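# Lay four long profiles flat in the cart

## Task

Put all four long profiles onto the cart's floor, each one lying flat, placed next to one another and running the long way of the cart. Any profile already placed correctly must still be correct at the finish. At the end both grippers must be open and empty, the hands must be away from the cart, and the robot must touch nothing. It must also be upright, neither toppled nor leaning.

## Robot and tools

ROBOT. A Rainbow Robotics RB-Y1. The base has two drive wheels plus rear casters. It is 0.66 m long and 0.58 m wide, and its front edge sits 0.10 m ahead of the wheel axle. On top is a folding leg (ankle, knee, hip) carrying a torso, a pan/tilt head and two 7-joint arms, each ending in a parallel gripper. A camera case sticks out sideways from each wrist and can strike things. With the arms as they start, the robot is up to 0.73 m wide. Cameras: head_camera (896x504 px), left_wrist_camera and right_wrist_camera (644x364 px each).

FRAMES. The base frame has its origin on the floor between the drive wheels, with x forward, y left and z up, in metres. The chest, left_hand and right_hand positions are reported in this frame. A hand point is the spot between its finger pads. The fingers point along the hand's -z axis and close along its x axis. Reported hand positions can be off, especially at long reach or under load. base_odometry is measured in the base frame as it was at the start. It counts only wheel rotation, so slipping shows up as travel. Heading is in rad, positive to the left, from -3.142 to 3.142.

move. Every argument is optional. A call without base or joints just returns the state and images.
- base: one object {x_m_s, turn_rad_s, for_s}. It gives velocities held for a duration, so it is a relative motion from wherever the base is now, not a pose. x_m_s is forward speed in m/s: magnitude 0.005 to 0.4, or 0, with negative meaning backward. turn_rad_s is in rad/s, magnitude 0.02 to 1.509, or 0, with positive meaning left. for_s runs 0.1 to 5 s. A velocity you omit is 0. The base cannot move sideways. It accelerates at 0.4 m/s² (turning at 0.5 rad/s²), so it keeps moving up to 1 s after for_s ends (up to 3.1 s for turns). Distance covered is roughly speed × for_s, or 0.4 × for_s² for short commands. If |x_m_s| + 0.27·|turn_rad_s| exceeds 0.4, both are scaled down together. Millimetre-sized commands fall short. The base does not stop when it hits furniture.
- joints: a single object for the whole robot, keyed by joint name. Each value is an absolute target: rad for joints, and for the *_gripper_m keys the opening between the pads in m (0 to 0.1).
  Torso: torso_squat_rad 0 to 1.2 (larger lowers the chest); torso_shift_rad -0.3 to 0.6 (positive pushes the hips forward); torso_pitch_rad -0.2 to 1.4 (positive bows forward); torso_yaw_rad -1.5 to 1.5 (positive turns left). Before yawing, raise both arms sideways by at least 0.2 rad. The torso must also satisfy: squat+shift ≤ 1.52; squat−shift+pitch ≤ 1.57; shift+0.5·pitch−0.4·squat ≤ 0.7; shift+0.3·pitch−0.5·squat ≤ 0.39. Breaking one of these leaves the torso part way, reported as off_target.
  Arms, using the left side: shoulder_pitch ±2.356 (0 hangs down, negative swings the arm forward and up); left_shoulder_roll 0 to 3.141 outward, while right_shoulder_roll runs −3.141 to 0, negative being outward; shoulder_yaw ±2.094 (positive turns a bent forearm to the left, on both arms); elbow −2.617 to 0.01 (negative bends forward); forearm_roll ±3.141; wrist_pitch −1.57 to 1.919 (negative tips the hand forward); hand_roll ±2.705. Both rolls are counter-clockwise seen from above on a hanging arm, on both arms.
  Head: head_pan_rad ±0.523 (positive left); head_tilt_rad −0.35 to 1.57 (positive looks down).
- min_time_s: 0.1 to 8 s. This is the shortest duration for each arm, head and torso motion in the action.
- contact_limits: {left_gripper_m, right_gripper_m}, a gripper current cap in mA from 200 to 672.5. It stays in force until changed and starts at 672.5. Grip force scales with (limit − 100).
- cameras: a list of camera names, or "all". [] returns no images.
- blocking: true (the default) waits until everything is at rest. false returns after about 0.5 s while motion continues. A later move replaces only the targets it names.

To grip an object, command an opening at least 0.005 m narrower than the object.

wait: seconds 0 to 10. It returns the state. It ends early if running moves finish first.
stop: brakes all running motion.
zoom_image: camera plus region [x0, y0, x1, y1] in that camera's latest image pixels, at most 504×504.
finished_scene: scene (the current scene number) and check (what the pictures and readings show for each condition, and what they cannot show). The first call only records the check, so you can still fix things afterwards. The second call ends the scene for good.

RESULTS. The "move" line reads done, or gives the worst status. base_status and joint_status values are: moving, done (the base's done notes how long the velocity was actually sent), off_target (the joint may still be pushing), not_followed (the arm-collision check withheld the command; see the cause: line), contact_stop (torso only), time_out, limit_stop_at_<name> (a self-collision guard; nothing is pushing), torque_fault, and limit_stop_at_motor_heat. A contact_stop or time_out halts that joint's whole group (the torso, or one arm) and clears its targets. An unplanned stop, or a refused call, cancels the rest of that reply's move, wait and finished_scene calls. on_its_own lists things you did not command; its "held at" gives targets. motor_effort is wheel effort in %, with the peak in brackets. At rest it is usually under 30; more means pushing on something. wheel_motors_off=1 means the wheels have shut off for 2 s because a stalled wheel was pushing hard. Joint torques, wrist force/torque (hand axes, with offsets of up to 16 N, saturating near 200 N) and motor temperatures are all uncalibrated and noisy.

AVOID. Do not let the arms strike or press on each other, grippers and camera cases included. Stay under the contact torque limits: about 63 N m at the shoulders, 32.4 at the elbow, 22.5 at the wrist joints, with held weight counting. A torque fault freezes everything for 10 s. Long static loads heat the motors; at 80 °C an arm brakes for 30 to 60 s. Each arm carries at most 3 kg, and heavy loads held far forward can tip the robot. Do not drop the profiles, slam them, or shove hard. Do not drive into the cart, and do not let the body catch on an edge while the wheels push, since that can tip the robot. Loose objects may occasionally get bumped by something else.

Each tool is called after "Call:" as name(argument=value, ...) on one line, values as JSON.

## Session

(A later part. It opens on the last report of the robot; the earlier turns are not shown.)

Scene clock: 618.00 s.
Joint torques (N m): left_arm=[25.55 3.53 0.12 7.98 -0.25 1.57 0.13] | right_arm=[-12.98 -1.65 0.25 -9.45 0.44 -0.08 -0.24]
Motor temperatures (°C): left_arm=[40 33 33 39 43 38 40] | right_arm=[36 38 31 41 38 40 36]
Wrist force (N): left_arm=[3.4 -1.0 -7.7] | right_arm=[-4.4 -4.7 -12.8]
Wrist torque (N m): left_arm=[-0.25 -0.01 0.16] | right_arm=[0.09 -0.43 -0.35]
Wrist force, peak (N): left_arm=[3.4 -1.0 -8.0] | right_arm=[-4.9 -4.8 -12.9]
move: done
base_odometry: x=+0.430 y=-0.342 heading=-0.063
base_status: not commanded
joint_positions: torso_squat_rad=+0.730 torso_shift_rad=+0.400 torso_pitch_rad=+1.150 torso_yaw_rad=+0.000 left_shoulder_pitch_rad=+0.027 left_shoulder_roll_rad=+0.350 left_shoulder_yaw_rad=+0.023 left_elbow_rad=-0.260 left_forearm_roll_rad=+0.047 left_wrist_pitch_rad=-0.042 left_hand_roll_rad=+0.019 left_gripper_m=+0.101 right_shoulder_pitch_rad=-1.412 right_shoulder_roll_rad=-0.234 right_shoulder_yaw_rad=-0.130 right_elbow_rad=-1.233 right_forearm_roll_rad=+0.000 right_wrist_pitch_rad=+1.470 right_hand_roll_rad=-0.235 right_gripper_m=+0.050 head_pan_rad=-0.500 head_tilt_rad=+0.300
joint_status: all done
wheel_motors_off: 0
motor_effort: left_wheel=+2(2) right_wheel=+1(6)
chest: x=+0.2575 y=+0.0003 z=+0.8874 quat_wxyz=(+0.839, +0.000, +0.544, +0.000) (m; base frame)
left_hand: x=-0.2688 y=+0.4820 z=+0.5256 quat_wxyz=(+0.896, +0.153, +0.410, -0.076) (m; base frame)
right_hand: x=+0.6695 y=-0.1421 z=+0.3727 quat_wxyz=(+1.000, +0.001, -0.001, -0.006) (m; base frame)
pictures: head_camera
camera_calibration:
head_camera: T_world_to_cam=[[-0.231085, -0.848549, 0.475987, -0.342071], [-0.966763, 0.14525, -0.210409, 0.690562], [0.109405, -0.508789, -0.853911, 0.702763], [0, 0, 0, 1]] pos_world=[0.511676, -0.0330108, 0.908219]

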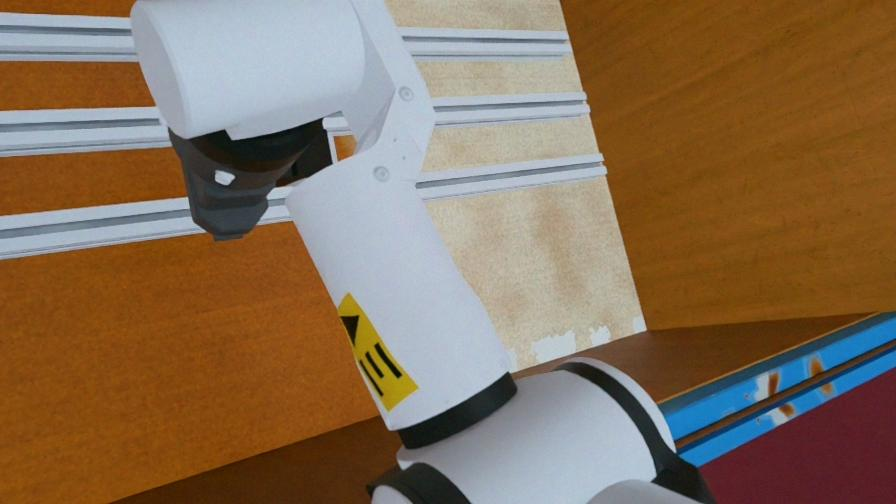

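Call:
move(joints={"right_shoulder_pitch_rad":-0.953,"right_shoulder_roll_rad":-0.175,"right_elbow_rad":-2.094,"right_wrist_pitch_rad":1.85}, min_time_s=1.5, cameras=[])

Call:
move(joints={"torso_squat_rad":0.4,"torso_shift_rad":0.2,"torso_pitch_rad":0.7,"right_shoulder_pitch_rad":-0.603,"right_shoulder_roll_rad":-0.02,"right_shoulder_yaw_rad":-0.1,"head_pan_rad":0}, min_time_s=2, cameras=["head_camera"])

Call:
move(base={"x_m_s":-0.3,"for_s":1.42}, cameras=[])

Call:
move(base={"turn_rad_s":0.8,"for_s":2.033}, joints={"torso_squat_rad":0.7,"torso_shift_rad":0,"torso_pitch_rad":0.2,"right_hand_roll_rad":0}, cameras=[])

Scene clock: 625.83 s.
Joint torques (N m): left_arm=[25.67 3.95 0.15 8.08 -0.08 1.42 0.2] | right_arm=[-6.77 0.78 0.57 -9.25 0.59 -0.13 -0.08]
Motor temperatures (°C): left_arm=[40 33 33 39 43 38 40] | right_arm=[36 38 31 41 38 39 36]
Wrist force (N): left_arm=[3.2 -1.0 -7.4] | right_arm=[-4.8 -4.6 -12.9]
Wrist torque (N m): left_arm=[-0.27 -0.06 0.16] | right_arm=[0.05 -0.44 -0.35]
Wrist force, peak (N): left_arm=[3.9 -1.1 -7.6] | right_arm=[-5.6 -4.7 -14.4]
move: done
base_odometry: x=+0.430 y=-0.342 heading=-0.063
base_status: not commanded
joint_positions: torso_squat_rad=+0.730 torso_shift_rad=+0.400 torso_pitch_rad=+1.150 torso_yaw_rad=+0.000 left_shoulder_pitch_rad=+0.027 left_shoulder_roll_rad=+0.350 left_shoulder_yaw_rad=+0.023 left_elbow_rad=-0.260 left_forearm_roll_rad=+0.047 left_wrist_pitch_rad=-0.042 left_hand_roll_rad=+0.019 left_gripper_m=+0.101 right_shoulder_pitch_rad=-0.953 right_shoulder_roll_rad=-0.175 right_shoulder_yaw_rad=-0.130 right_elbow_rad=-2.094 right_forearm_roll_rad=+0.000 right_wrist_pitch_rad=+1.850 right_hand_roll_rad=-0.235 right_gripper_m=+0.050 head_pan_rad=-0.500 head_tilt_rad=+0.300
joint_status: all done
wheel_motors_off: 0
motor_effort: left_wheel=-1(8) right_wheel=+0(28)
chest: x=+0.2574 y=+0.0004 z=+0.8875 quat_wxyz=(+0.839, +0.000, +0.544, +0.000) (m; base frame)
left_hand: x=-0.2688 y=+0.4820 z=+0.5255 quat_wxyz=(+0.896, +0.153, +0.410, -0.076) (m; base frame)
right_hand: x=+0.5572 y=-0.1836 z=+0.4607 quat_wxyz=(+0.999, +0.003, -0.012, -0.039) (m; base frame)
pictures: none
No camera images: "cameras" was empty.

Scene clock: 628.20 s.
Joint torques (N m): left_arm=[16.85 6.76 0.63 4.87 -0.26 0.84 0.27] | right_arm=[-6.94 1.08 1.57 -9.27 0.26 -0.47 -0.33]
Motor temperatures (°C): left_arm=[40 33 33 39 43 38 40] | right_arm=[36 38 31 41 38 39 36]
Wrist force (N): left_arm=[1.7 -1.4 -8.3] | right_arm=[-5.6 -4.8 -12.8]
Wrist torque (N m): left_arm=[-0.25 -0.07 0.17] | right_arm=[0.03 -0.52 -0.34]
Wrist force, peak (N): left_arm=[1.3 -1.5 -8.9] | right_arm=[-5.5 -4.8 -12.9]
move: done
base_odometry: x=+0.430 y=-0.342 heading=-0.063
base_status: not commanded
joint_positions: torso_squat_rad=+0.400 torso_shift_rad=+0.200 torso_pitch_rad=+0.700 torso_yaw_rad=+0.000 left_shoulder_pitch_rad=+0.027 left_shoulder_roll_rad=+0.350 left_shoulder_yaw_rad=+0.023 left_elbow_rad=-0.260 left_forearm_roll_rad=+0.047 left_wrist_pitch_rad=-0.042 left_hand_roll_rad=+0.019 left_gripper_m=+0.101 right_shoulder_pitch_rad=-0.603 right_shoulder_roll_rad=-0.020 right_shoulder_yaw_rad=-0.100 right_elbow_rad=-2.094 right_forearm_roll_rad=+0.000 right_wrist_pitch_rad=+1.850 right_hand_roll_rad=-0.235 right_gripper_m=+0.050 head_pan_rad=+0.000 head_tilt_rad=+0.300
joint_status: all done
wheel_motors_off: 0
motor_effort: left_wheel=+1(3) right_wheel=-1(4)
chest: x=+0.0994 y=+0.0004 z=+1.1491 quat_wxyz=(+0.939, +0.000, +0.343, +0.000) (m; base frame)
left_hand: x=-0.2173 y=+0.4820 z=+0.5943 quat_wxyz=(+0.965, +0.166, +0.200, -0.040) (m; base frame)
right_hand: x=+0.4181 y=-0.1744 z=+0.7740 quat_wxyz=(+0.995, +0.033, -0.053, -0.074) (m; base frame)
pictures: head_camera
camera_calibration:
head_camera: T_world_to_cam=[[-0.0543024, -0.99822, 0.024659, -0.0123516], [-0.813535, 0.0299095, -0.580746, 1.0041], [0.578975, -0.0515969, -0.813711, 0.847343], [0, 0, 0, 1]] pos_world=[0.325609, 0.00135854, 1.27292]

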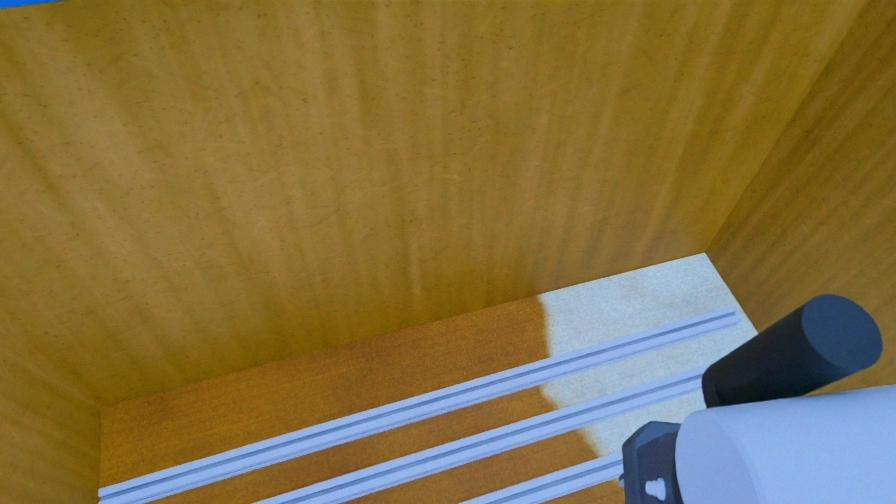

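Scene clock: 631.20 s.
Joint torques (N m): left_arm=[16.55 6.48 0.71 4.53 -0.16 0.71 0.37] | right_arm=[-7.86 1.62 1.45 -9.26 0.21 -0.18 -0.26]
Motor temperatures (°C): left_arm=[40 33 33 39 43 38 40] | right_arm=[36 38 31 41 38 39 36]
Wrist force (N): left_arm=[1.7 -1.3 -8.6] | right_arm=[-5.4 -4.8 -12.9]
Wrist torque (N m): left_arm=[-0.28 -0.07 0.19] | right_arm=[0.03 -0.52 -0.34]
Wrist force, peak (N): left_arm=[1.2 -1.5 -8.9] | right_arm=[-5.6 -5.2 -13.0]
move: done
base_odometry: x=+0.000 y=-0.315 heading=-0.064
base_status: done (sent for 1.43 of 1.43 s)
joint_positions: torso_squat_rad=+0.400 torso_shift_rad=+0.200 torso_pitch_rad=+0.700 torso_yaw_rad=+0.000 left_shoulder_pitch_rad=+0.027 left_shoulder_roll_rad=+0.350 left_shoulder_yaw_rad=+0.023 left_elbow_rad=-0.260 left_forearm_roll_rad=+0.047 left_wrist_pitch_rad=-0.042 left_hand_roll_rad=+0.019 left_gripper_m=+0.101 right_shoulder_pitch_rad=-0.603 right_shoulder_roll_rad=-0.020 right_shoulder_yaw_rad=-0.100 right_elbow_rad=-2.094 right_forearm_roll_rad=+0.000 right_wrist_pitch_rad=+1.850 right_hand_roll_rad=-0.235 right_gripper_m=+0.050 head_pan_rad=+0.000 head_tilt_rad=+0.300
joint_status: not commanded
wheel_motors_off: 0
motor_effort: left_wheel=-14(30) right_wheel=+16(34)
chest: x=+0.0994 y=+0.0004 z=+1.1491 quat_wxyz=(+0.939, +0.000, +0.343, +0.000) (m; base frame)
left_hand: x=-0.2174 y=+0.4820 z=+0.5944 quat_wxyz=(+0.965, +0.167, +0.200, -0.040) (m; base frame)
right_hand: x=+0.4180 y=-0.1744 z=+0.7739 quat_wxyz=(+0.995, +0.033, -0.053, -0.074) (m; base frame)
pictures: none
No camera images: "cameras" was empty.

Scene clock: 635.17 s.
Joint torques (N m): left_arm=[3.05 8.18 1.28 0.65 -0.16 -0.09 0.05] | right_arm=[-14.3 -0.54 0.87 -8.24 0.53 -1.33 -0.51]
Motor temperatures (°C): left_arm=[40 33 33 38 43 38 40] | right_arm=[36 38 31 41 38 39 36]
Wrist force (N): left_arm=[-1.2 -1.9 -9.0] | right_arm=[-8.2 -4.3 -11.7]
Wrist torque (N m): left_arm=[-0.17 -0.23 0.21] | right_arm=[-0.04 -0.61 -0.38]
Wrist force, peak (N): left_arm=[-1.3 -1.9 -9.3] | right_arm=[-5.8 -4.8 -13.3]
move: done
base_odometry: x=+0.000 y=-0.315 heading=+1.562
base_status: done (sent for 2.03 of 2.03 s)
joint_positions: torso_squat_rad=+0.700 torso_shift_rad=+0.000 torso_pitch_rad=+0.200 torso_yaw_rad=+0.000 left_shoulder_pitch_rad=+0.027 left_shoulder_roll_rad=+0.350 left_shoulder_yaw_rad=+0.023 left_elbow_rad=-0.260 left_forearm_roll_rad=+0.047 left_wrist_pitch_rad=-0.042 left_hand_roll_rad=+0.019 left_gripper_m=+0.101 right_shoulder_pitch_rad=-0.603 right_shoulder_roll_rad=-0.020 right_shoulder_yaw_rad=-0.100 right_elbow_rad=-2.094 right_forearm_roll_rad=+0.000 right_wrist_pitch_rad=+1.850 right_hand_roll_rad=+0.000 right_gripper_m=+0.050 head_pan_rad=+0.000 head_tilt_rad=+0.300
joint_status: all done
wheel_motors_off: 0
motor_effort: left_wheel=+3(41) right_wheel=+16(43)
chest: x=-0.1666 y=+0.0004 z=+1.1191 quat_wxyz=(+0.995, +0.000, +0.100, +0.000) (m; base frame)
left_hand: x=-0.1788 y=+0.4820 z=+0.4805 quat_wxyz=(+0.984, +0.171, -0.045, +0.002) (m; base frame)
right_hand: x=+0.2929 y=-0.1743 z=+0.9427 quat_wxyz=(+0.952, +0.015, -0.301, +0.049) (m; base frame)
pictures: none
No camera images: "cameras" was empty.

Call:
move(base={"x_m_s":0.35,"for_s":4.0}, joints={"torso_squat_rad":1.03}, cameras=[])

Call:
move(base={"turn_rad_s":-0.8,"for_s":1.967}, joints={"right_shoulder_pitch_rad":-0.283,"right_shoulder_roll_rad":0,"right_shoulder_yaw_rad":-0.157,"right_elbow_rad":-0.901,"right_forearm_roll_rad":0,"right_wrist_pitch_rad":-0.5,"right_hand_roll_rad":1.571,"right_gripper_m":0.052,"head_pan_rad":0,"head_tilt_rad":0.6}, cameras=["head_camera"])

Call:
move(base={"x_m_s":0.3,"for_s":1.2}, cameras=["right_wrist_camera","head_camera"])

Scene clock: 644.77 s.
Joint torques (N m): left_arm=[4.01 8.32 -0.05 0.29 -0.08 -0.16 0.09] | right_arm=[-14.18 -0.9 0.56 -8.4 0.4 -1.23 -0.65]
Motor temperatures (°C): left_arm=[39 33 33 38 43 38 40] | right_arm=[36 38 31 41 38 39 36]
Wrist force (N): left_arm=[-1.6 -2.0 -9.0] | right_arm=[-8.3 -4.0 -11.7]
Wrist torque (N m): left_arm=[-0.19 -0.35 0.23] | right_arm=[-0.06 -0.65 -0.39]
Wrist force, peak (N): left_arm=[-1.3 -2.2 -9.6] | right_arm=[-8.4 -4.6 -12.3]
move: done
base_odometry: x=+0.011 y=+1.085 heading=+1.563
base_status: done (sent for 4 of 4 s)
joint_positions: torso_squat_rad=+1.030 torso_shift_rad=+0.000 torso_pitch_rad=+0.200 torso_yaw_rad=+0.000 left_shoulder_pitch_rad=+0.027 left_shoulder_roll_rad=+0.350 left_shoulder_yaw_rad=+0.023 left_elbow_rad=-0.260 left_forearm_roll_rad=+0.047 left_wrist_pitch_rad=-0.042 left_hand_roll_rad=+0.019 left_gripper_m=+0.101 right_shoulder_pitch_rad=-0.603 right_shoulder_roll_rad=-0.020 right_shoulder_yaw_rad=-0.100 right_elbow_rad=-2.094 right_forearm_roll_rad=+0.000 right_wrist_pitch_rad=+1.850 right_hand_roll_rad=+0.000 right_gripper_m=+0.050 head_pan_rad=+0.000 head_tilt_rad=+0.300
joint_status: all done
wheel_motors_off: 0
motor_effort: left_wheel=+13(44) right_wheel=-12(49)
chest: x=-0.1665 y=+0.0003 z=+0.9441 quat_wxyz=(+0.995, +0.000, +0.100, +0.000) (m; base frame)
left_hand: x=-0.1787 y=+0.4820 z=+0.3055 quat_wxyz=(+0.984, +0.171, -0.045, +0.002) (m; base frame)
right_hand: x=+0.2930 y=-0.1743 z=+0.7676 quat_wxyz=(+0.952, +0.015, -0.301, +0.049) (m; base frame)
pictures: none
No camera images: "cameras" was empty.

Scene clock: 648.67 s.
Joint torques (N m): left_arm=[3.37 8.52 0.57 0.12 -0.13 -0.19 0.22] | right_arm=[-10.84 -0.22 0.07 -9.27 0.49 -2.07 -0.57]
Motor temperatures (°C): left_arm=[39 33 33 38 43 38 40] | right_arm=[36 38 31 41 38 39 36]
Wrist force (N): left_arm=[-1.7 -1.9 -8.9] | right_arm=[-4.2 1.9 -6.9]
Wrist torque (N m): left_arm=[-0.19 -0.34 0.21] | right_arm=[-0.38 -0.41 -0.37]
Wrist force, peak (N): left_arm=[-2.1 -2.2 -9.3] | right_arm=[-8.7 -2.9 -11.7]
move: done
base_odometry: x=+0.011 y=+1.085 heading=-0.010
base_status: done (sent for 1.97 of 1.97 s)
joint_positions: torso_squat_rad=+1.030 torso_shift_rad=+0.000 torso_pitch_rad=+0.200 torso_yaw_rad=+0.000 left_shoulder_pitch_rad=+0.027 left_shoulder_roll_rad=+0.350 left_shoulder_yaw_rad=+0.023 left_elbow_rad=-0.260 left_forearm_roll_rad=+0.047 left_wrist_pitch_rad=-0.042 left_hand_roll_rad=+0.019 left_gripper_m=+0.101 right_shoulder_pitch_rad=-0.283 right_shoulder_roll_rad=+0.000 right_shoulder_yaw_rad=-0.157 right_elbow_rad=-0.901 right_forearm_roll_rad=+0.000 right_wrist_pitch_rad=-0.500 right_hand_roll_rad=+1.571 right_gripper_m=+0.052 head_pan_rad=+0.000 head_tilt_rad=+0.600
joint_status: all done
wheel_motors_off: 0
motor_effort: left_wheel=+14(41) right_wheel=+3(51)
chest: x=-0.1665 y=+0.0003 z=+0.9441 quat_wxyz=(+0.995, +0.000, +0.100, +0.000) (m; base frame)
left_hand: x=-0.1788 y=+0.4820 z=+0.3056 quat_wxyz=(+0.984, +0.171, -0.044, +0.002) (m; base frame)
right_hand: x=+0.3200 y=-0.2407 z=+0.5540 quat_wxyz=(+0.545, -0.483, -0.463, +0.506) (m; base frame)
pictures: head_camera
camera_calibration:
head_camera: T_world_to_cam=[[-0.0582011, -0.998217, 0.0132534, -0.0152107], [-0.68206, 0.0300663, -0.730678, 0.814975], [0.728976, -0.0515659, -0.682594, 0.793209], [0, 0, 0, 1]] pos_world=[-0.0232543, 0.0012157, 1.13713]

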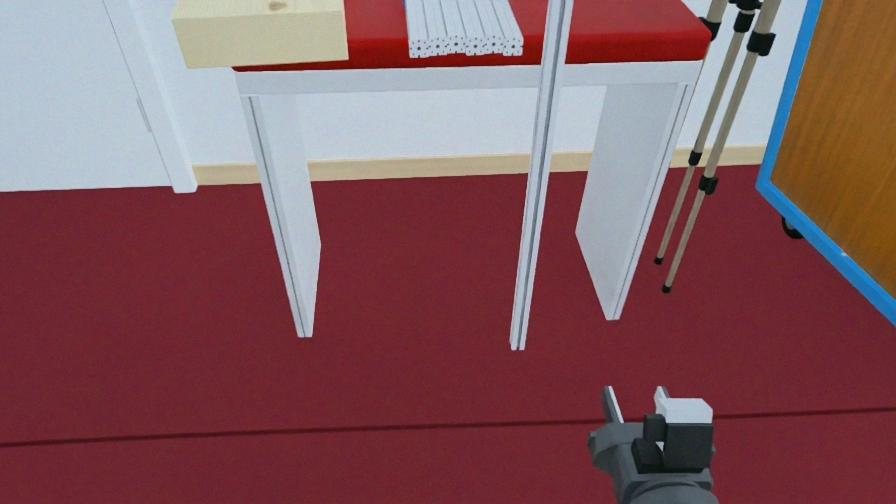

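Scene clock: 651.10 s.
Joint torques (N m): left_arm=[3.83 8.69 0.35 0.74 -0.12 -0.05 0.36] | right_arm=[-9.64 -0.56 0.28 -9.08 0.48 -2.03 -0.54]
Motor temperatures (°C): left_arm=[39 33 33 38 43 38 40] | right_arm=[36 38 31 41 38 39 36]
Wrist force (N): left_arm=[-1.9 -2.2 -8.6] | right_arm=[-4.3 1.6 -6.9]
Wrist torque (N m): left_arm=[-0.15 -0.35 0.19] | right_arm=[-0.36 -0.42 -0.37]
Wrist force, peak (N): left_arm=[-2.1 -2.2 -9.2] | right_arm=[-4.7 2.0 -7.4]
move: done
base_odometry: x=+0.371 y=+1.081 heading=-0.011
base_status: done (sent for 1.2 of 1.2 s)
joint_positions: torso_squat_rad=+1.030 torso_shift_rad=+0.000 torso_pitch_rad=+0.200 torso_yaw_rad=+0.000 left_shoulder_pitch_rad=+0.027 left_shoulder_roll_rad=+0.350 left_shoulder_yaw_rad=+0.023 left_elbow_rad=-0.260 left_forearm_roll_rad=+0.047 left_wrist_pitch_rad=-0.042 left_hand_roll_rad=+0.019 left_gripper_m=+0.101 right_shoulder_pitch_rad=-0.283 right_shoulder_roll_rad=+0.000 right_shoulder_yaw_rad=-0.157 right_elbow_rad=-0.901 right_forearm_roll_rad=+0.000 right_wrist_pitch_rad=-0.500 right_hand_roll_rad=+1.571 right_gripper_m=+0.052 head_pan_rad=+0.000 head_tilt_rad=+0.600
joint_status: not commanded
wheel_motors_off: 0
motor_effort: left_wheel=-9(49) right_wheel=+8(45)
chest: x=-0.1665 y=+0.0003 z=+0.9441 quat_wxyz=(+0.995, +0.000, +0.100, +0.000) (m; base frame)
left_hand: x=-0.1786 y=+0.4820 z=+0.3056 quat_wxyz=(+0.984, +0.171, -0.045, +0.002) (m; base frame)
right_hand: x=+0.3201 y=-0.2407 z=+0.5542 quat_wxyz=(+0.545, -0.483, -0.463, +0.506) (m; base frame)
pictures: head_camera, right_wrist_camera
camera_calibration:
head_camera: T_world_to_cam=[[-0.0582013, -0.998217, 0.0132526, -0.0152106], [-0.682051, 0.0300664, -0.730686, 0.814974], [0.728985, -0.0515658, -0.682585, 0.793209], [0, 0, 0, 1]] pos_world=[-0.0232689, 0.00121565, 1.13712]
right_wrist_camera: T_world_to_cam=[[-0.0553778, -0.997889, -0.033917, -0.20197], [-0.538515, 0.0584553, -0.840586, 0.682512], [0.840794, -0.028285, -0.540615, 0.0977289], [0, 0, 0, 1]] pos_world=[0.274188, -0.238676, 0.619694]

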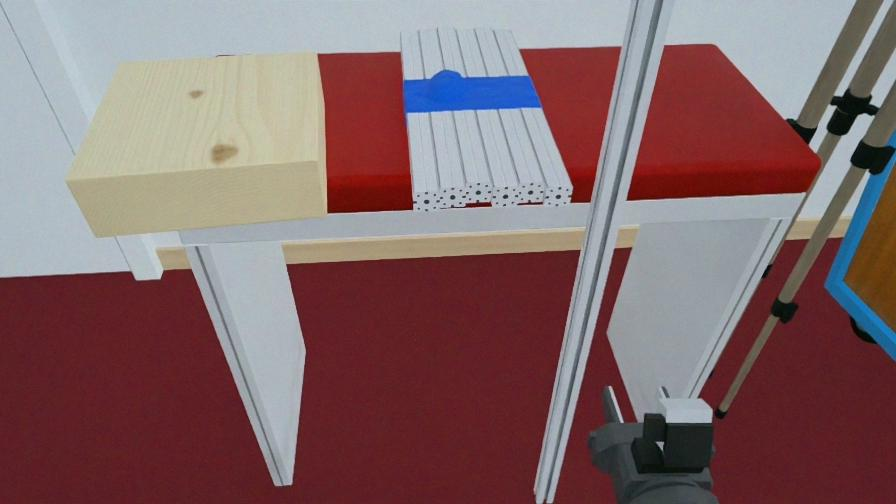

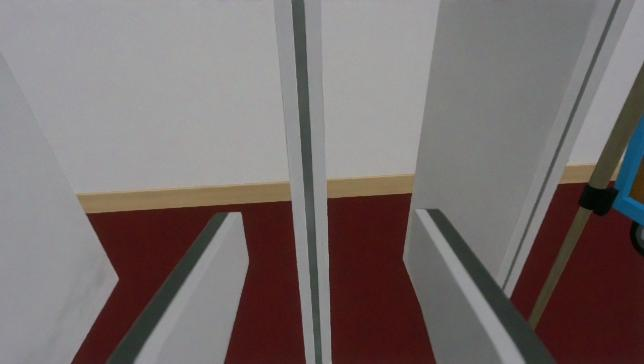

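Call:
move(base={"x_m_s":0.15,"for_s":0.8}, joints={"right_shoulder_yaw_rad":-0.137}, cameras=["right_wrist_camera"])

Scene clock: 656.50 s.
Joint torques (N m): left_arm=[4.09 8.49 0.79 0.18 -0.19 -0.2 0.16] | right_arm=[-9.7 -0.98 0.4 -9.06 0.38 -2.23 -0.54]
Motor temperatures (°C): left_arm=[38 34 33 38 43 38 40] | right_arm=[36 38 30 41 38 40 36]
Wrist force (N): left_arm=[-1.6 -1.9 -8.9] | right_arm=[-4.4 2.0 -7.2]
Wrist torque (N m): left_arm=[-0.17 -0.33 0.20] | right_arm=[-0.40 -0.43 -0.37]
Wrist force, peak (N): left_arm=[-2.1 -1.9 -9.3] | right_arm=[-4.9 1.9 -7.0]
move: done
base_odometry: x=+0.491 y=+1.080 heading=-0.011
base_status: done (sent for 0.8 of 0.8 s)
joint_positions: torso_squat_rad=+1.030 torso_shift_rad=+0.000 torso_pitch_rad=+0.200 torso_yaw_rad=+0.000 left_shoulder_pitch_rad=+0.027 left_shoulder_roll_rad=+0.350 left_shoulder_yaw_rad=+0.023 left_elbow_rad=-0.260 left_forearm_roll_rad=+0.047 left_wrist_pitch_rad=-0.042 left_hand_roll_rad=+0.019 left_gripper_m=+0.101 right_shoulder_pitch_rad=-0.283 right_shoulder_roll_rad=+0.000 right_shoulder_yaw_rad=-0.137 right_elbow_rad=-0.901 right_forearm_roll_rad=+0.000 right_wrist_pitch_rad=-0.500 right_hand_roll_rad=+1.571 right_gripper_m=+0.052 head_pan_rad=+0.000 head_tilt_rad=+0.600
joint_status: all done
wheel_motors_off: 0
motor_effort: left_wheel=-10(25) right_wheel=+8(39)
chest: x=-0.1665 y=+0.0003 z=+0.9441 quat_wxyz=(+0.995, +0.000, +0.100, +0.000) (m; base frame)
left_hand: x=-0.1787 y=+0.4820 z=+0.3056 quat_wxyz=(+0.984, +0.171, -0.045, +0.002) (m; base frame)
right_hand: x=+0.3205 y=-0.2318 z=+0.5543 quat_wxyz=(+0.539, -0.479, -0.467, +0.511) (m; base frame)
pictures: right_wrist_camera
camera_calibration:
right_wrist_camera: T_world_to_cam=[[-0.0354458, -0.998832, -0.0328332, -0.200285], [-0.539394, 0.0467785, -0.840753, 0.679983], [0.841307, -0.0120911, -0.540423, 0.101171], [0, 0, 0, 1]] pos_world=[0.274564, -0.230637, 0.619797]

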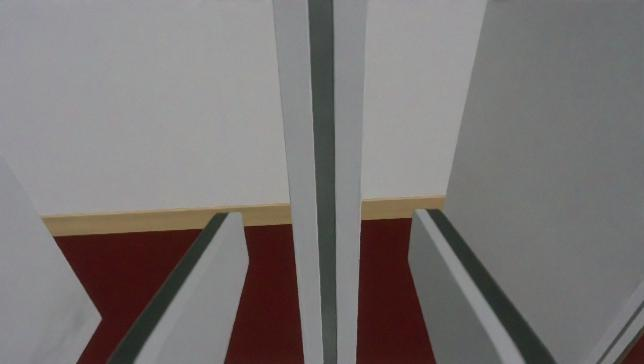

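Call:
move(base={"x_m_s":0.15,"for_s":0.43}, joints={"right_shoulder_yaw_rad":-0.141}, cameras=["right_wrist_camera"])

Scene clock: 660.40 s.
Joint torques (N m): left_arm=[3.68 9.19 0.81 0.49 0.06 -0.14 0.12] | right_arm=[-9.89 -1.54 0.41 -9.06 0.49 -2.08 -0.69]
Motor temperatures (°C): left_arm=[38 34 33 37 43 38 40] | right_arm=[36 38 30 40 38 40 36]
Wrist force (N): left_arm=[-1.5 -1.9 -9.0] | right_arm=[-4.3 1.6 -6.9]
Wrist torque (N m): left_arm=[-0.20 -0.31 0.20] | right_arm=[-0.35 -0.41 -0.36]
Wrist force, peak (N): left_arm=[-2.0 -2.3 -9.3] | right_arm=[-4.3 1.8 -7.5]
move: done
base_odometry: x=+0.556 y=+1.079 heading=-0.012
base_status: done (sent for 0.43 of 0.43 s)
joint_positions: torso_squat_rad=+1.030 torso_shift_rad=+0.000 torso_pitch_rad=+0.200 torso_yaw_rad=+0.000 left_shoulder_pitch_rad=+0.027 left_shoulder_roll_rad=+0.350 left_shoulder_yaw_rad=+0.023 left_elbow_rad=-0.260 left_forearm_roll_rad=+0.047 left_wrist_pitch_rad=-0.042 left_hand_roll_rad=+0.019 left_gripper_m=+0.101 right_shoulder_pitch_rad=-0.283 right_shoulder_roll_rad=+0.000 right_shoulder_yaw_rad=-0.141 right_elbow_rad=-0.901 right_forearm_roll_rad=+0.000 right_wrist_pitch_rad=-0.500 right_hand_roll_rad=+1.571 right_gripper_m=+0.052 head_pan_rad=+0.000 head_tilt_rad=+0.600
joint_status: all done
wheel_motors_off: 0
motor_effort: left_wheel=-8(22) right_wheel=+8(40)
chest: x=-0.1665 y=+0.0003 z=+0.9441 quat_wxyz=(+0.995, +0.000, +0.100, +0.000) (m; base frame)
left_hand: x=-0.1787 y=+0.4820 z=+0.3056 quat_wxyz=(+0.984, +0.171, -0.045, +0.002) (m; base frame)
right_hand: x=+0.3205 y=-0.2335 z=+0.5543 quat_wxyz=(+0.540, -0.480, -0.466, +0.510) (m; base frame)
pictures: right_wrist_camera
camera_calibration:
right_wrist_camera: T_world_to_cam=[[-0.0393824, -0.998676, -0.0330987, -0.200572], [-0.539226, 0.049128, -0.840727, 0.680494], [0.84124, -0.0152622, -0.540447, 0.100496], [0, 0, 0, 1]] pos_world=[0.2745, -0.232204, 0.619783]

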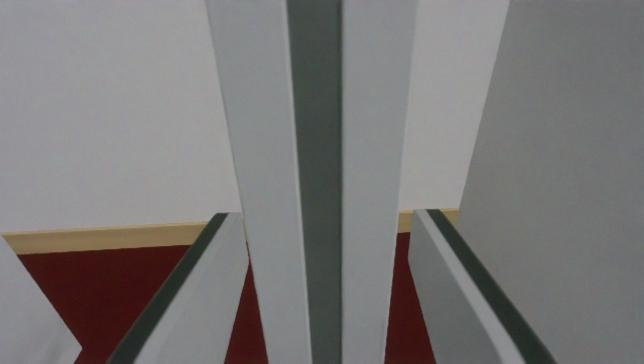

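Call:
move(base={"x_m_s":0.05,"for_s":0.2}, cameras=[])

Call:
move(joints={"right_gripper_m":0.02}, cameras=["right_wrist_camera"])

Call:
move(joints={"torso_squat_rad":0.88}, cameras=["head_camera"])

Scene clock: 666.13 s.
Joint torques (N m): left_arm=[4.1 8.08 0.61 0.43 -0.22 -0.2 0.13] | right_arm=[-10.24 -0.99 0.4 -9.04 0.37 -2.15 -0.59]
Motor temperatures (°C): left_arm=[38 34 33 37 43 38 40] | right_arm=[35 38 30 40 38 40 36]
Wrist force (N): left_arm=[-1.7 -1.9 -8.8] | right_arm=[-4.5 1.8 -7.0]
Wrist torque (N m): left_arm=[-0.18 -0.34 0.23] | right_arm=[-0.38 -0.45 -0.37]
Wrist force, peak (N): left_arm=[-1.9 -2.0 -9.4] | right_arm=[-4.4 2.1 -7.3]
move: done
base_odometry: x=+0.566 y=+1.079 heading=-0.012
base_status: done (sent for 0.2 of 0.2 s)
joint_positions: torso_squat_rad=+1.030 torso_shift_rad=+0.000 torso_pitch_rad=+0.200 torso_yaw_rad=+0.000 left_shoulder_pitch_rad=+0.027 left_shoulder_roll_rad=+0.350 left_shoulder_yaw_rad=+0.023 left_elbow_rad=-0.260 left_forearm_roll_rad=+0.047 left_wrist_pitch_rad=-0.042 left_hand_roll_rad=+0.019 left_gripper_m=+0.101 right_shoulder_pitch_rad=-0.283 right_shoulder_roll_rad=+0.000 right_shoulder_yaw_rad=-0.141 right_elbow_rad=-0.901 right_forearm_roll_rad=+0.000 right_wrist_pitch_rad=-0.500 right_hand_roll_rad=+1.571 right_gripper_m=+0.052 head_pan_rad=+0.000 head_tilt_rad=+0.600
joint_status: not commanded
wheel_motors_off: 0
motor_effort: left_wheel=-10(20) right_wheel=+5(40)
chest: x=-0.1665 y=+0.0003 z=+0.9441 quat_wxyz=(+0.995, +0.000, +0.100, +0.000) (m; base frame)
left_hand: x=-0.1787 y=+0.4820 z=+0.3056 quat_wxyz=(+0.984, +0.171, -0.045, +0.002) (m; base frame)
right_hand: x=+0.3204 y=-0.2335 z=+0.5543 quat_wxyz=(+0.540, -0.480, -0.466, +0.510) (m; base frame)
pictures: none
No camera images: "cameras" was empty.

Scene clock: 666.97 s.
Joint torques (N m): left_arm=[3.39 8.36 -0.17 0.46 -0.07 -0.14 -0.06] | right_arm=[-9.91 -1.51 0.33 -9.05 0.35 -2.09 -0.25]
Motor temperatures (°C): left_arm=[38 34 33 37 43 38 40] | right_arm=[35 38 30 40 38 40 36]
Wrist force (N): left_arm=[-2.1 -2.1 -8.8] | right_arm=[-3.7 1.4 -6.7]
Wrist torque (N m): left_arm=[-0.18 -0.37 0.22] | right_arm=[-0.36 -0.42 -0.75]
Wrist force, peak (N): left_arm=[-1.7 -2.1 -9.3] | right_arm=[-5.4 1.7 -6.7]
move: off_target
base_odometry: x=+0.566 y=+1.079 heading=-0.012
base_status: not commanded
joint_positions: torso_squat_rad=+1.030 torso_shift_rad=+0.000 torso_pitch_rad=+0.200 torso_yaw_rad=+0.000 left_shoulder_pitch_rad=+0.027 left_shoulder_roll_rad=+0.350 left_shoulder_yaw_rad=+0.023 left_elbow_rad=-0.260 left_forearm_roll_rad=+0.047 left_wrist_pitch_rad=-0.042 left_hand_roll_rad=+0.019 left_gripper_m=+0.101 right_shoulder_pitch_rad=-0.283 right_shoulder_roll_rad=+0.000 right_shoulder_yaw_rad=-0.141 right_elbow_rad=-0.901 right_forearm_roll_rad=+0.000 right_wrist_pitch_rad=-0.500 right_hand_roll_rad=+1.571 right_gripper_m=+0.030 head_pan_rad=+0.000 head_tilt_rad=+0.600
joint_status: right_gripper_m off_target (ended at +0.030, target +0.020)
wheel_motors_off: 0
motor_effort: left_wheel=-9(10) right_wheel=+5(8)
chest: x=-0.1665 y=+0.0003 z=+0.9441 quat_wxyz=(+0.995, +0.000, +0.100, +0.000) (m; base frame)
left_hand: x=-0.1787 y=+0.4820 z=+0.3056 quat_wxyz=(+0.984, +0.171, -0.045, +0.002) (m; base frame)
right_hand: x=+0.3204 y=-0.2335 z=+0.5543 quat_wxyz=(+0.540, -0.480, -0.467, +0.510) (m; base frame)
pictures: right_wrist_camera
camera_calibration:
right_wrist_camera: T_world_to_cam=[[-0.0394384, -0.998668, -0.0332686, -0.200452], [-0.539223, 0.0493013, -0.840719, 0.680509], [0.841239, -0.0152175, -0.540449, 0.100528], [0, 0, 0, 1]] pos_world=[0.274473, -0.232205, 0.619778]

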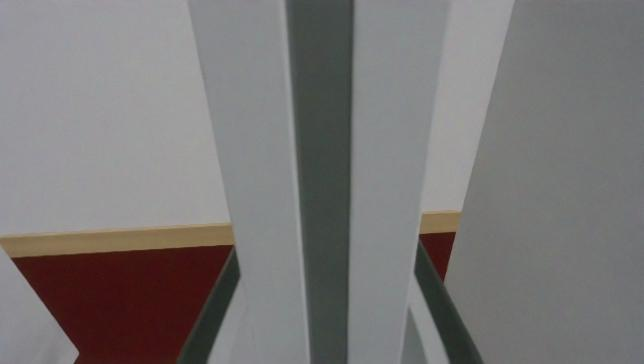

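Scene clock: 668.27 s.
Joint torques (N m): left_arm=[3.82 8.02 1.27 0.2 -0.02 -0.01 0.09] | right_arm=[-13.94 -1.57 0.66 -13.34 0.51 -4.42 -0.11]
Motor temperatures (°C): left_arm=[38 34 33 37 43 38 40] | right_arm=[35 38 30 41 38 40 36]
Wrist force (N): left_arm=[-1.7 -2.1 -8.4] | right_arm=[-4.4 10.5 -7.7]
Wrist torque (N m): left_arm=[-0.13 -0.29 0.20] | right_arm=[-0.32 -0.43 -0.38]
Wrist force, peak (N): left_arm=[-1.9 -2.1 -9.5] | right_arm=[-4.9 12.6 -7.6]
move: done
base_odometry: x=+0.566 y=+1.079 heading=-0.012
base_status: not commanded
joint_positions: torso_squat_rad=+0.880 torso_shift_rad=+0.000 torso_pitch_rad=+0.200 torso_yaw_rad=+0.000 left_shoulder_pitch_rad=+0.027 left_shoulder_roll_rad=+0.350 left_shoulder_yaw_rad=+0.023 left_elbow_rad=-0.260 left_forearm_roll_rad=+0.047 left_wrist_pitch_rad=-0.042 left_hand_roll_rad=+0.019 left_gripper_m=+0.101 right_shoulder_pitch_rad=-0.282 right_shoulder_roll_rad=+0.000 right_shoulder_yaw_rad=-0.141 right_elbow_rad=-0.900 right_forearm_roll_rad=+0.000 right_wrist_pitch_rad=-0.499 right_hand_roll_rad=+1.571 right_gripper_m=+0.030 head_pan_rad=+0.000 head_tilt_rad=+0.600
joint_status: all done
wheel_motors_off: 0
motor_effort: left_wheel=-9(10) right_wheel=+7(10)
chest: x=-0.1663 y=+0.0003 z=+1.0297 quat_wxyz=(+0.995, +0.000, +0.100, +0.000) (m; base frame)
left_hand: x=-0.1788 y=+0.4820 z=+0.3912 quat_wxyz=(+0.984, +0.171, -0.044, +0.002) (m; base frame)
right_hand: x=+0.3198 y=-0.2337 z=+0.6387 quat_wxyz=(+0.541, -0.479, -0.466, +0.511) (m; base frame)
pictures: head_camera
camera_calibration:
head_camera: T_world_to_cam=[[-0.0581946, -0.998217, 0.0132761, -0.0163475], [-0.682349, 0.0300656, -0.730408, 0.877305], [0.728707, -0.0515647, -0.682882, 0.851776], [0, 0, 0, 1]] pos_world=[-0.0230183, 0.00122649, 1.22267]

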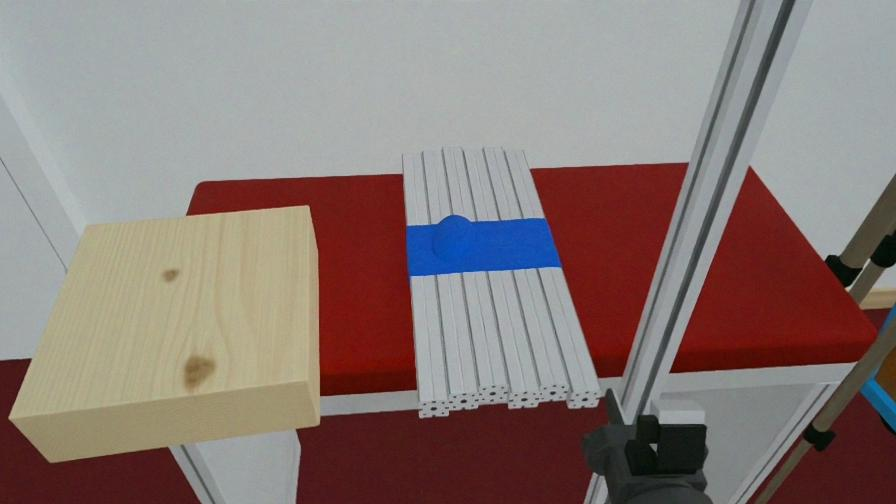

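Call:
move(base={"x_m_s":-0.3,"for_s":1.84}, cameras=[])

Call:
move(base={"turn_rad_s":-0.8,"for_s":1.967}, joints={"torso_squat_rad":0.6}, cameras=["head_camera"])

Scene clock: 674.47 s.
Joint torques (N m): left_arm=[3.96 8.32 0.53 0.44 -0.26 -0.33 0.21] | right_arm=[-14.77 -1.5 0.7 -13.38 0.53 -4.65 -0.33]
Motor temperatures (°C): left_arm=[37 34 33 37 43 38 40] | right_arm=[36 38 30 41 38 40 36]
Wrist force (N): left_arm=[-1.6 -2.1 -8.8] | right_arm=[-4.5 11.0 -7.7]
Wrist torque (N m): left_arm=[-0.13 -0.31 0.20] | right_arm=[-0.10 -0.43 -0.37]
Wrist force, peak (N): left_arm=[-1.5 -2.1 -9.1] | right_arm=[-4.8 11.5 -7.9]
move: done
base_odometry: x=+0.016 y=+1.086 heading=-0.013
base_status: done (sent for 1.83 of 1.83 s)
joint_positions: torso_squat_rad=+0.880 torso_shift_rad=+0.000 torso_pitch_rad=+0.200 torso_yaw_rad=+0.000 left_shoulder_pitch_rad=+0.027 left_shoulder_roll_rad=+0.350 left_shoulder_yaw_rad=+0.023 left_elbow_rad=-0.260 left_forearm_roll_rad=+0.047 left_wrist_pitch_rad=-0.042 left_hand_roll_rad=+0.019 left_gripper_m=+0.101 right_shoulder_pitch_rad=-0.282 right_shoulder_roll_rad=+0.000 right_shoulder_yaw_rad=-0.141 right_elbow_rad=-0.900 right_forearm_roll_rad=+0.000 right_wrist_pitch_rad=-0.499 right_hand_roll_rad=+1.571 right_gripper_m=+0.030 head_pan_rad=+0.000 head_tilt_rad=+0.600
joint_status: not commanded
wheel_motors_off: 0
motor_effort: left_wheel=-13(34) right_wheel=+18(54)
chest: x=-0.1664 y=+0.0003 z=+1.0298 quat_wxyz=(+0.995, +0.000, +0.100, +0.000) (m; base frame)
left_hand: x=-0.1789 y=+0.4820 z=+0.3912 quat_wxyz=(+0.984, +0.171, -0.044, +0.002) (m; base frame)
right_hand: x=+0.3197 y=-0.2337 z=+0.6387 quat_wxyz=(+0.541, -0.479, -0.466, +0.511) (m; base frame)
pictures: none
No camera images: "cameras" was empty.

Scene clock: 678.37 s.
Joint torques (N m): left_arm=[3.46 8.93 0.65 0.19 -0.14 -0.41 0.26] | right_arm=[-14.27 -1.43 0.48 -13.14 0.46 -4.51 -0.33]
Motor temperatures (°C): left_arm=[37 34 33 37 43 38 40] | right_arm=[36 37 30 41 38 40 36]
Wrist force (N): left_arm=[-1.3 -1.8 -8.6] | right_arm=[-4.1 10.9 -7.9]
Wrist torque (N m): left_arm=[-0.17 -0.23 0.20] | right_arm=[-0.38 -0.40 -0.40]
Wrist force, peak (N): left_arm=[-1.6 -1.9 -9.3] | right_arm=[-4.0 11.3 -8.8]
move: done
base_odometry: x=+0.016 y=+1.086 heading=-1.585
base_status: done (sent for 1.97 of 1.97 s)
joint_positions: torso_squat_rad=+0.600 torso_shift_rad=+0.000 torso_pitch_rad=+0.200 torso_yaw_rad=+0.000 left_shoulder_pitch_rad=+0.027 left_shoulder_roll_rad=+0.350 left_shoulder_yaw_rad=+0.023 left_elbow_rad=-0.260 left_forearm_roll_rad=+0.047 left_wrist_pitch_rad=-0.042 left_hand_roll_rad=+0.019 left_gripper_m=+0.101 right_shoulder_pitch_rad=-0.282 right_shoulder_roll_rad=+0.000 right_shoulder_yaw_rad=-0.141 right_elbow_rad=-0.900 right_forearm_roll_rad=+0.000 right_wrist_pitch_rad=-0.499 right_hand_roll_rad=+1.571 right_gripper_m=+0.030 head_pan_rad=+0.000 head_tilt_rad=+0.600
joint_status: all done
wheel_motors_off: 0
motor_effort: left_wheel=+15(52) right_wheel=+4(50)
chest: x=-0.1664 y=+0.0003 z=+1.1615 quat_wxyz=(+0.995, +0.000, +0.100, +0.000) (m; base frame)
left_hand: x=-0.1789 y=+0.4820 z=+0.5229 quat_wxyz=(+0.984, +0.171, -0.044, +0.002) (m; base frame)
right_hand: x=+0.3198 y=-0.2337 z=+0.7704 quat_wxyz=(+0.541, -0.479, -0.466, +0.511) (m; base frame)
pictures: head_camera
camera_calibration:
head_camera: T_world_to_cam=[[-0.0581928, -0.998218, 0.0132113, -0.0180402], [-0.682297, 0.0301082, -0.730455, 0.973561], [0.728756, -0.0515213, -0.682833, 0.941705], [0, 0, 0, 1]] pos_world=[-0.0230656, 0.00119762, 1.35441]

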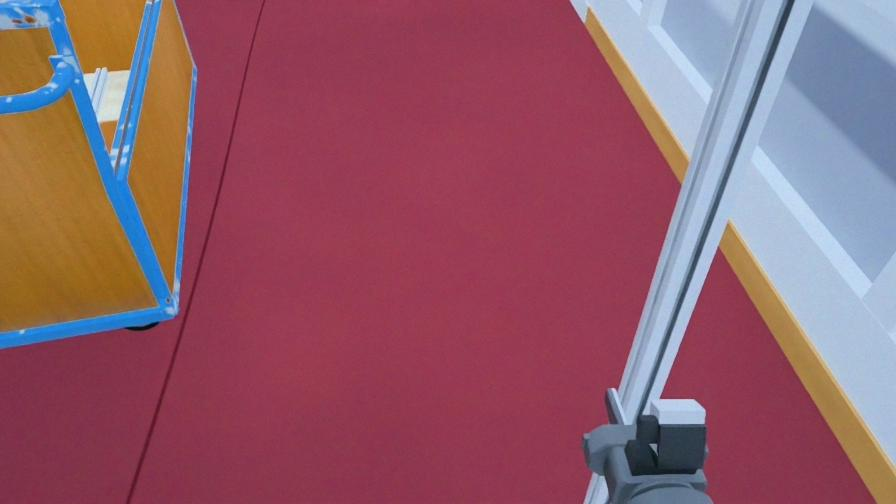

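Call:
move(base={"x_m_s":0.35,"for_s":4.0}, cameras=[])

Call:
move(base={"turn_rad_s":0.8,"for_s":1.9}, cameras=[])

Call:
move(joints={"torso_squat_rad":0.4,"torso_shift_rad":0.2,"torso_pitch_rad":0.7,"right_hand_roll_rad":0}, min_time_s=3, cameras=["head_camera"])

Call:
move(joints={"right_shoulder_pitch_rad":-0.603,"right_shoulder_roll_rad":-0.02,"right_shoulder_yaw_rad":-0.1,"right_elbow_rad":-2.094,"right_wrist_pitch_rad":1.85,"right_hand_roll_rad":-0.235,"head_pan_rad":0.35,"head_tilt_rad":0.3}, min_time_s=2.5, cameras=["head_camera"])

Scene clock: 692.20 s.
Joint torques (N m): left_arm=[3.51 8.89 0.21 0.3 0 -0.08 0.17] | right_arm=[-13.46 -1.35 0.65 -13.29 0.49 -4.27 -0.14]
Motor temperatures (°C): left_arm=[37 34 33 37 43 38 40] | right_arm=[36 37 30 41 38 41 36]
Wrist force (N): left_arm=[-1.1 -1.9 -8.6] | right_arm=[-4.5 10.7 -8.1]
Wrist torque (N m): left_arm=[-0.18 -0.23 0.19] | right_arm=[-0.44 -0.44 -0.36]
Wrist force, peak (N): left_arm=[-1.0 -2.1 -9.3] | right_arm=[-4.2 11.2 -9.3]
move: done
base_odometry: x=-0.005 y=-0.314 heading=-1.585
base_status: done (sent for 4 of 4 s)
joint_positions: torso_squat_rad=+0.600 torso_shift_rad=+0.000 torso_pitch_rad=+0.200 torso_yaw_rad=+0.000 left_shoulder_pitch_rad=+0.027 left_shoulder_roll_rad=+0.350 left_shoulder_yaw_rad=+0.023 left_elbow_rad=-0.260 left_forearm_roll_rad=+0.047 left_wrist_pitch_rad=-0.042 left_hand_roll_rad=+0.019 left_gripper_m=+0.101 right_shoulder_pitch_rad=-0.282 right_shoulder_roll_rad=+0.000 right_shoulder_yaw_rad=-0.141 right_elbow_rad=-0.900 right_forearm_roll_rad=+0.000 right_wrist_pitch_rad=-0.499 right_hand_roll_rad=+1.571 right_gripper_m=+0.030 head_pan_rad=+0.000 head_tilt_rad=+0.600
joint_status: not commanded
wheel_motors_off: 0
motor_effort: left_wheel=+0(47) right_wheel=-1(58)
chest: x=-0.1663 y=+0.0003 z=+1.1615 quat_wxyz=(+0.995, +0.000, +0.100, +0.000) (m; base frame)
left_hand: x=-0.1787 y=+0.4820 z=+0.5229 quat_wxyz=(+0.984, +0.171, -0.044, +0.002) (m; base frame)
right_hand: x=+0.3199 y=-0.2336 z=+0.7705 quat_wxyz=(+0.541, -0.479, -0.466, +0.511) (m; base frame)
pictures: none
No camera images: "cameras" was empty.

Scene clock: 696.03 s.
Joint torques (N m): left_arm=[3.14 8.04 0.38 0.48 0.06 -0.12 0.19] | right_arm=[-13.98 -1.5 0.58 -13.09 0.58 -4.3 -0.23]
Motor temperatures (°C): left_arm=[37 34 33 37 43 38 40] | right_arm=[36 37 30 42 38 41 36]
Wrist force (N): left_arm=[-1.3 -1.9 -8.9] | right_arm=[-4.3 10.7 -8.3]
Wrist torque (N m): left_arm=[-0.18 -0.24 0.22] | right_arm=[-0.40 -0.43 -0.35]
Wrist force, peak (N): left_arm=[-1.4 -1.9 -9.3] | right_arm=[-4.3 11.2 -8.7]
move: done
base_odometry: x=-0.005 y=-0.314 heading=-0.066
base_status: done (sent for 1.9 of 1.9 s)
joint_positions: torso_squat_rad=+0.600 torso_shift_rad=+0.000 torso_pitch_rad=+0.200 torso_yaw_rad=+0.000 left_shoulder_pitch_rad=+0.027 left_shoulder_roll_rad=+0.350 left_shoulder_yaw_rad=+0.023 left_elbow_rad=-0.260 left_forearm_roll_rad=+0.047 left_wrist_pitch_rad=-0.042 left_hand_roll_rad=+0.019 left_gripper_m=+0.101 right_shoulder_pitch_rad=-0.282 right_shoulder_roll_rad=+0.000 right_shoulder_yaw_rad=-0.141 right_elbow_rad=-0.900 right_forearm_roll_rad=+0.000 right_wrist_pitch_rad=-0.499 right_hand_roll_rad=+1.571 right_gripper_m=+0.030 head_pan_rad=+0.000 head_tilt_rad=+0.600
joint_status: not commanded
wheel_motors_off: 0
motor_effort: left_wheel=+4(45) right_wheel=+16(44)
chest: x=-0.1663 y=+0.0003 z=+1.1615 quat_wxyz=(+0.995, +0.000, +0.100, +0.000) (m; base frame)
left_hand: x=-0.1788 y=+0.4820 z=+0.5229 quat_wxyz=(+0.984, +0.171, -0.044, +0.002) (m; base frame)
right_hand: x=+0.3198 y=-0.2337 z=+0.7704 quat_wxyz=(+0.541, -0.479, -0.466, +0.511) (m; base frame)
pictures: none
No camera images: "cameras" was empty.

Scene clock: 699.33 s.
Joint torques (N m): left_arm=[16.24 6.84 0.38 4.59 -0.03 0.87 0.25] | right_arm=[-1.06 -0.29 -0.05 -8.07 0.36 -3.79 -0.38]
Motor temperatures (°C): left_arm=[37 34 33 37 43 38 40] | right_arm=[36 37 30 42 38 41 36]
Wrist force (N): left_arm=[1.6 -1.2 -8.4] | right_arm=[-17.0 -4.1 -15.3]
Wrist torque (N m): left_arm=[-0.29 -0.09 0.18] | right_arm=[-0.06 -0.67 -0.30]
Wrist force, peak (N): left_arm=[0.7 -1.8 -9.3] | right_arm=[-17.7 -3.7 -15.6]
move: done
base_odometry: x=-0.005 y=-0.314 heading=-0.066
base_status: not commanded
joint_positions: torso_squat_rad=+0.400 torso_shift_rad=+0.200 torso_pitch_rad=+0.700 torso_yaw_rad=+0.000 left_shoulder_pitch_rad=+0.027 left_shoulder_roll_rad=+0.350 left_shoulder_yaw_rad=+0.023 left_elbow_rad=-0.260 left_forearm_roll_rad=+0.047 left_wrist_pitch_rad=-0.042 left_hand_roll_rad=+0.019 left_gripper_m=+0.101 right_shoulder_pitch_rad=-0.282 right_shoulder_roll_rad=+0.000 right_shoulder_yaw_rad=-0.141 right_elbow_rad=-0.900 right_forearm_roll_rad=+0.000 right_wrist_pitch_rad=-0.499 right_hand_roll_rad=+0.000 right_gripper_m=+0.030 head_pan_rad=+0.000 head_tilt_rad=+0.600
joint_status: all done
wheel_motors_off: 0
motor_effort: left_wheel=+2(5) right_wheel=+15(19)
chest: x=+0.0995 y=+0.0003 z=+1.1490 quat_wxyz=(+0.939, +0.000, +0.343, +0.000) (m; base frame)
left_hand: x=-0.2174 y=+0.4820 z=+0.5946 quat_wxyz=(+0.965, +0.167, +0.200, -0.040) (m; base frame)
right_hand: x=+0.3390 y=-0.2336 z=+0.5729 quat_wxyz=(+0.886, -0.014, -0.464, -0.019) (m; base frame)
pictures: head_camera
camera_calibration:
head_camera: T_world_to_cam=[[-0.0448004, -0.998215, 0.039481, -0.0339279], [-0.948896, 0.0301621, -0.314143, 0.694067], [0.312392, -0.0515372, -0.948554, 1.08619], [0, 0, 0, 1]] pos_world=[0.31776, 0.00117745, 1.24969]

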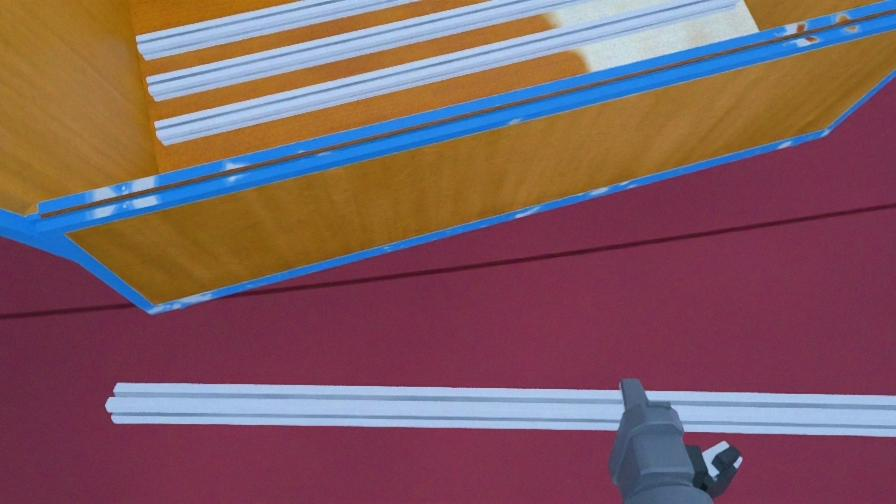

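Scene clock: 702.13 s.
Joint torques (N m): left_arm=[16.77 7.22 -0.06 4.72 0.08 0.69 0.04] | right_arm=[-9.36 -1.35 1.03 -11.78 0.22 -0.88 -0.32]
Motor temperatures (°C): left_arm=[37 34 33 37 43 38 40] | right_arm=[36 37 30 42 38 41 36]
Wrist force (N): left_arm=[1.5 -1.3 -8.6] | right_arm=[-6.5 -5.6 -22.0]
Wrist torque (N m): left_arm=[-0.26 -0.09 0.19] | right_arm=[0.02 -0.51 -0.31]
Wrist force, peak (N): left_arm=[2.0 -1.4 -8.9] | right_arm=[-13.4 -5.9 -20.0]
move: done
base_odometry: x=-0.005 y=-0.314 heading=-0.066
base_status: not commanded
joint_positions: torso_squat_rad=+0.400 torso_shift_rad=+0.200 torso_pitch_rad=+0.700 torso_yaw_rad=+0.000 left_shoulder_pitch_rad=+0.027 left_shoulder_roll_rad=+0.350 left_shoulder_yaw_rad=+0.023 left_elbow_rad=-0.260 left_forearm_roll_rad=+0.047 left_wrist_pitch_rad=-0.042 left_hand_roll_rad=+0.019 left_gripper_m=+0.101 right_shoulder_pitch_rad=-0.603 right_shoulder_roll_rad=-0.020 right_shoulder_yaw_rad=-0.100 right_elbow_rad=-2.093 right_forearm_roll_rad=+0.000 right_wrist_pitch_rad=+1.850 right_hand_roll_rad=-0.235 right_gripper_m=+0.030 head_pan_rad=+0.350 head_tilt_rad=+0.300
joint_status: all done
wheel_motors_off: 0
motor_effort: left_wheel=+2(3) right_wheel=+14(19)
chest: x=+0.0995 y=+0.0003 z=+1.1490 quat_wxyz=(+0.939, +0.000, +0.343, +0.000) (m; base frame)
left_hand: x=-0.2174 y=+0.4820 z=+0.5945 quat_wxyz=(+0.965, +0.167, +0.200, -0.040) (m; base frame)
right_hand: x=+0.4177 y=-0.1742 z=+0.7734 quat_wxyz=(+0.995, +0.033, -0.052, -0.074) (m; base frame)
pictures: head_camera
camera_calibration:
head_camera: T_world_to_cam=[[0.210085, -0.957345, -0.198379, 0.209865], [-0.810233, -0.056924, -0.583337, 1.00678], [0.547163, 0.283284, -0.787631, 0.821208], [0, 0, 0, 1]] pos_world=[0.3223, 0.0255875, 1.27573]

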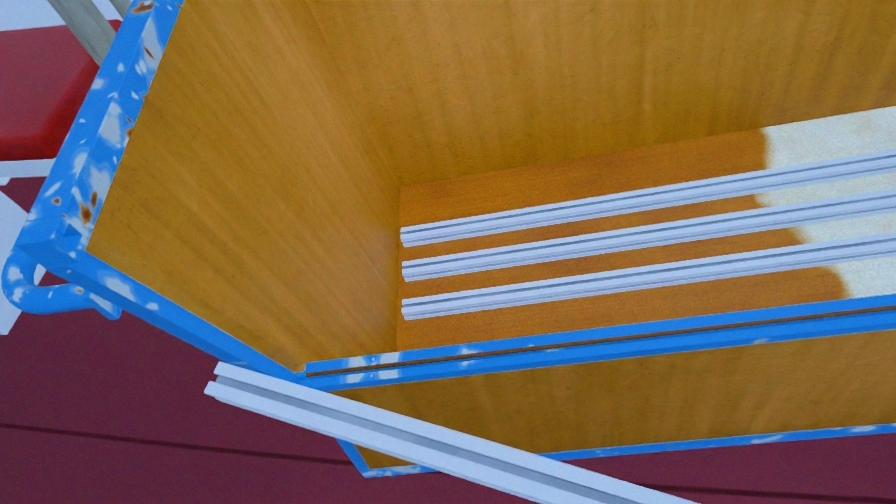

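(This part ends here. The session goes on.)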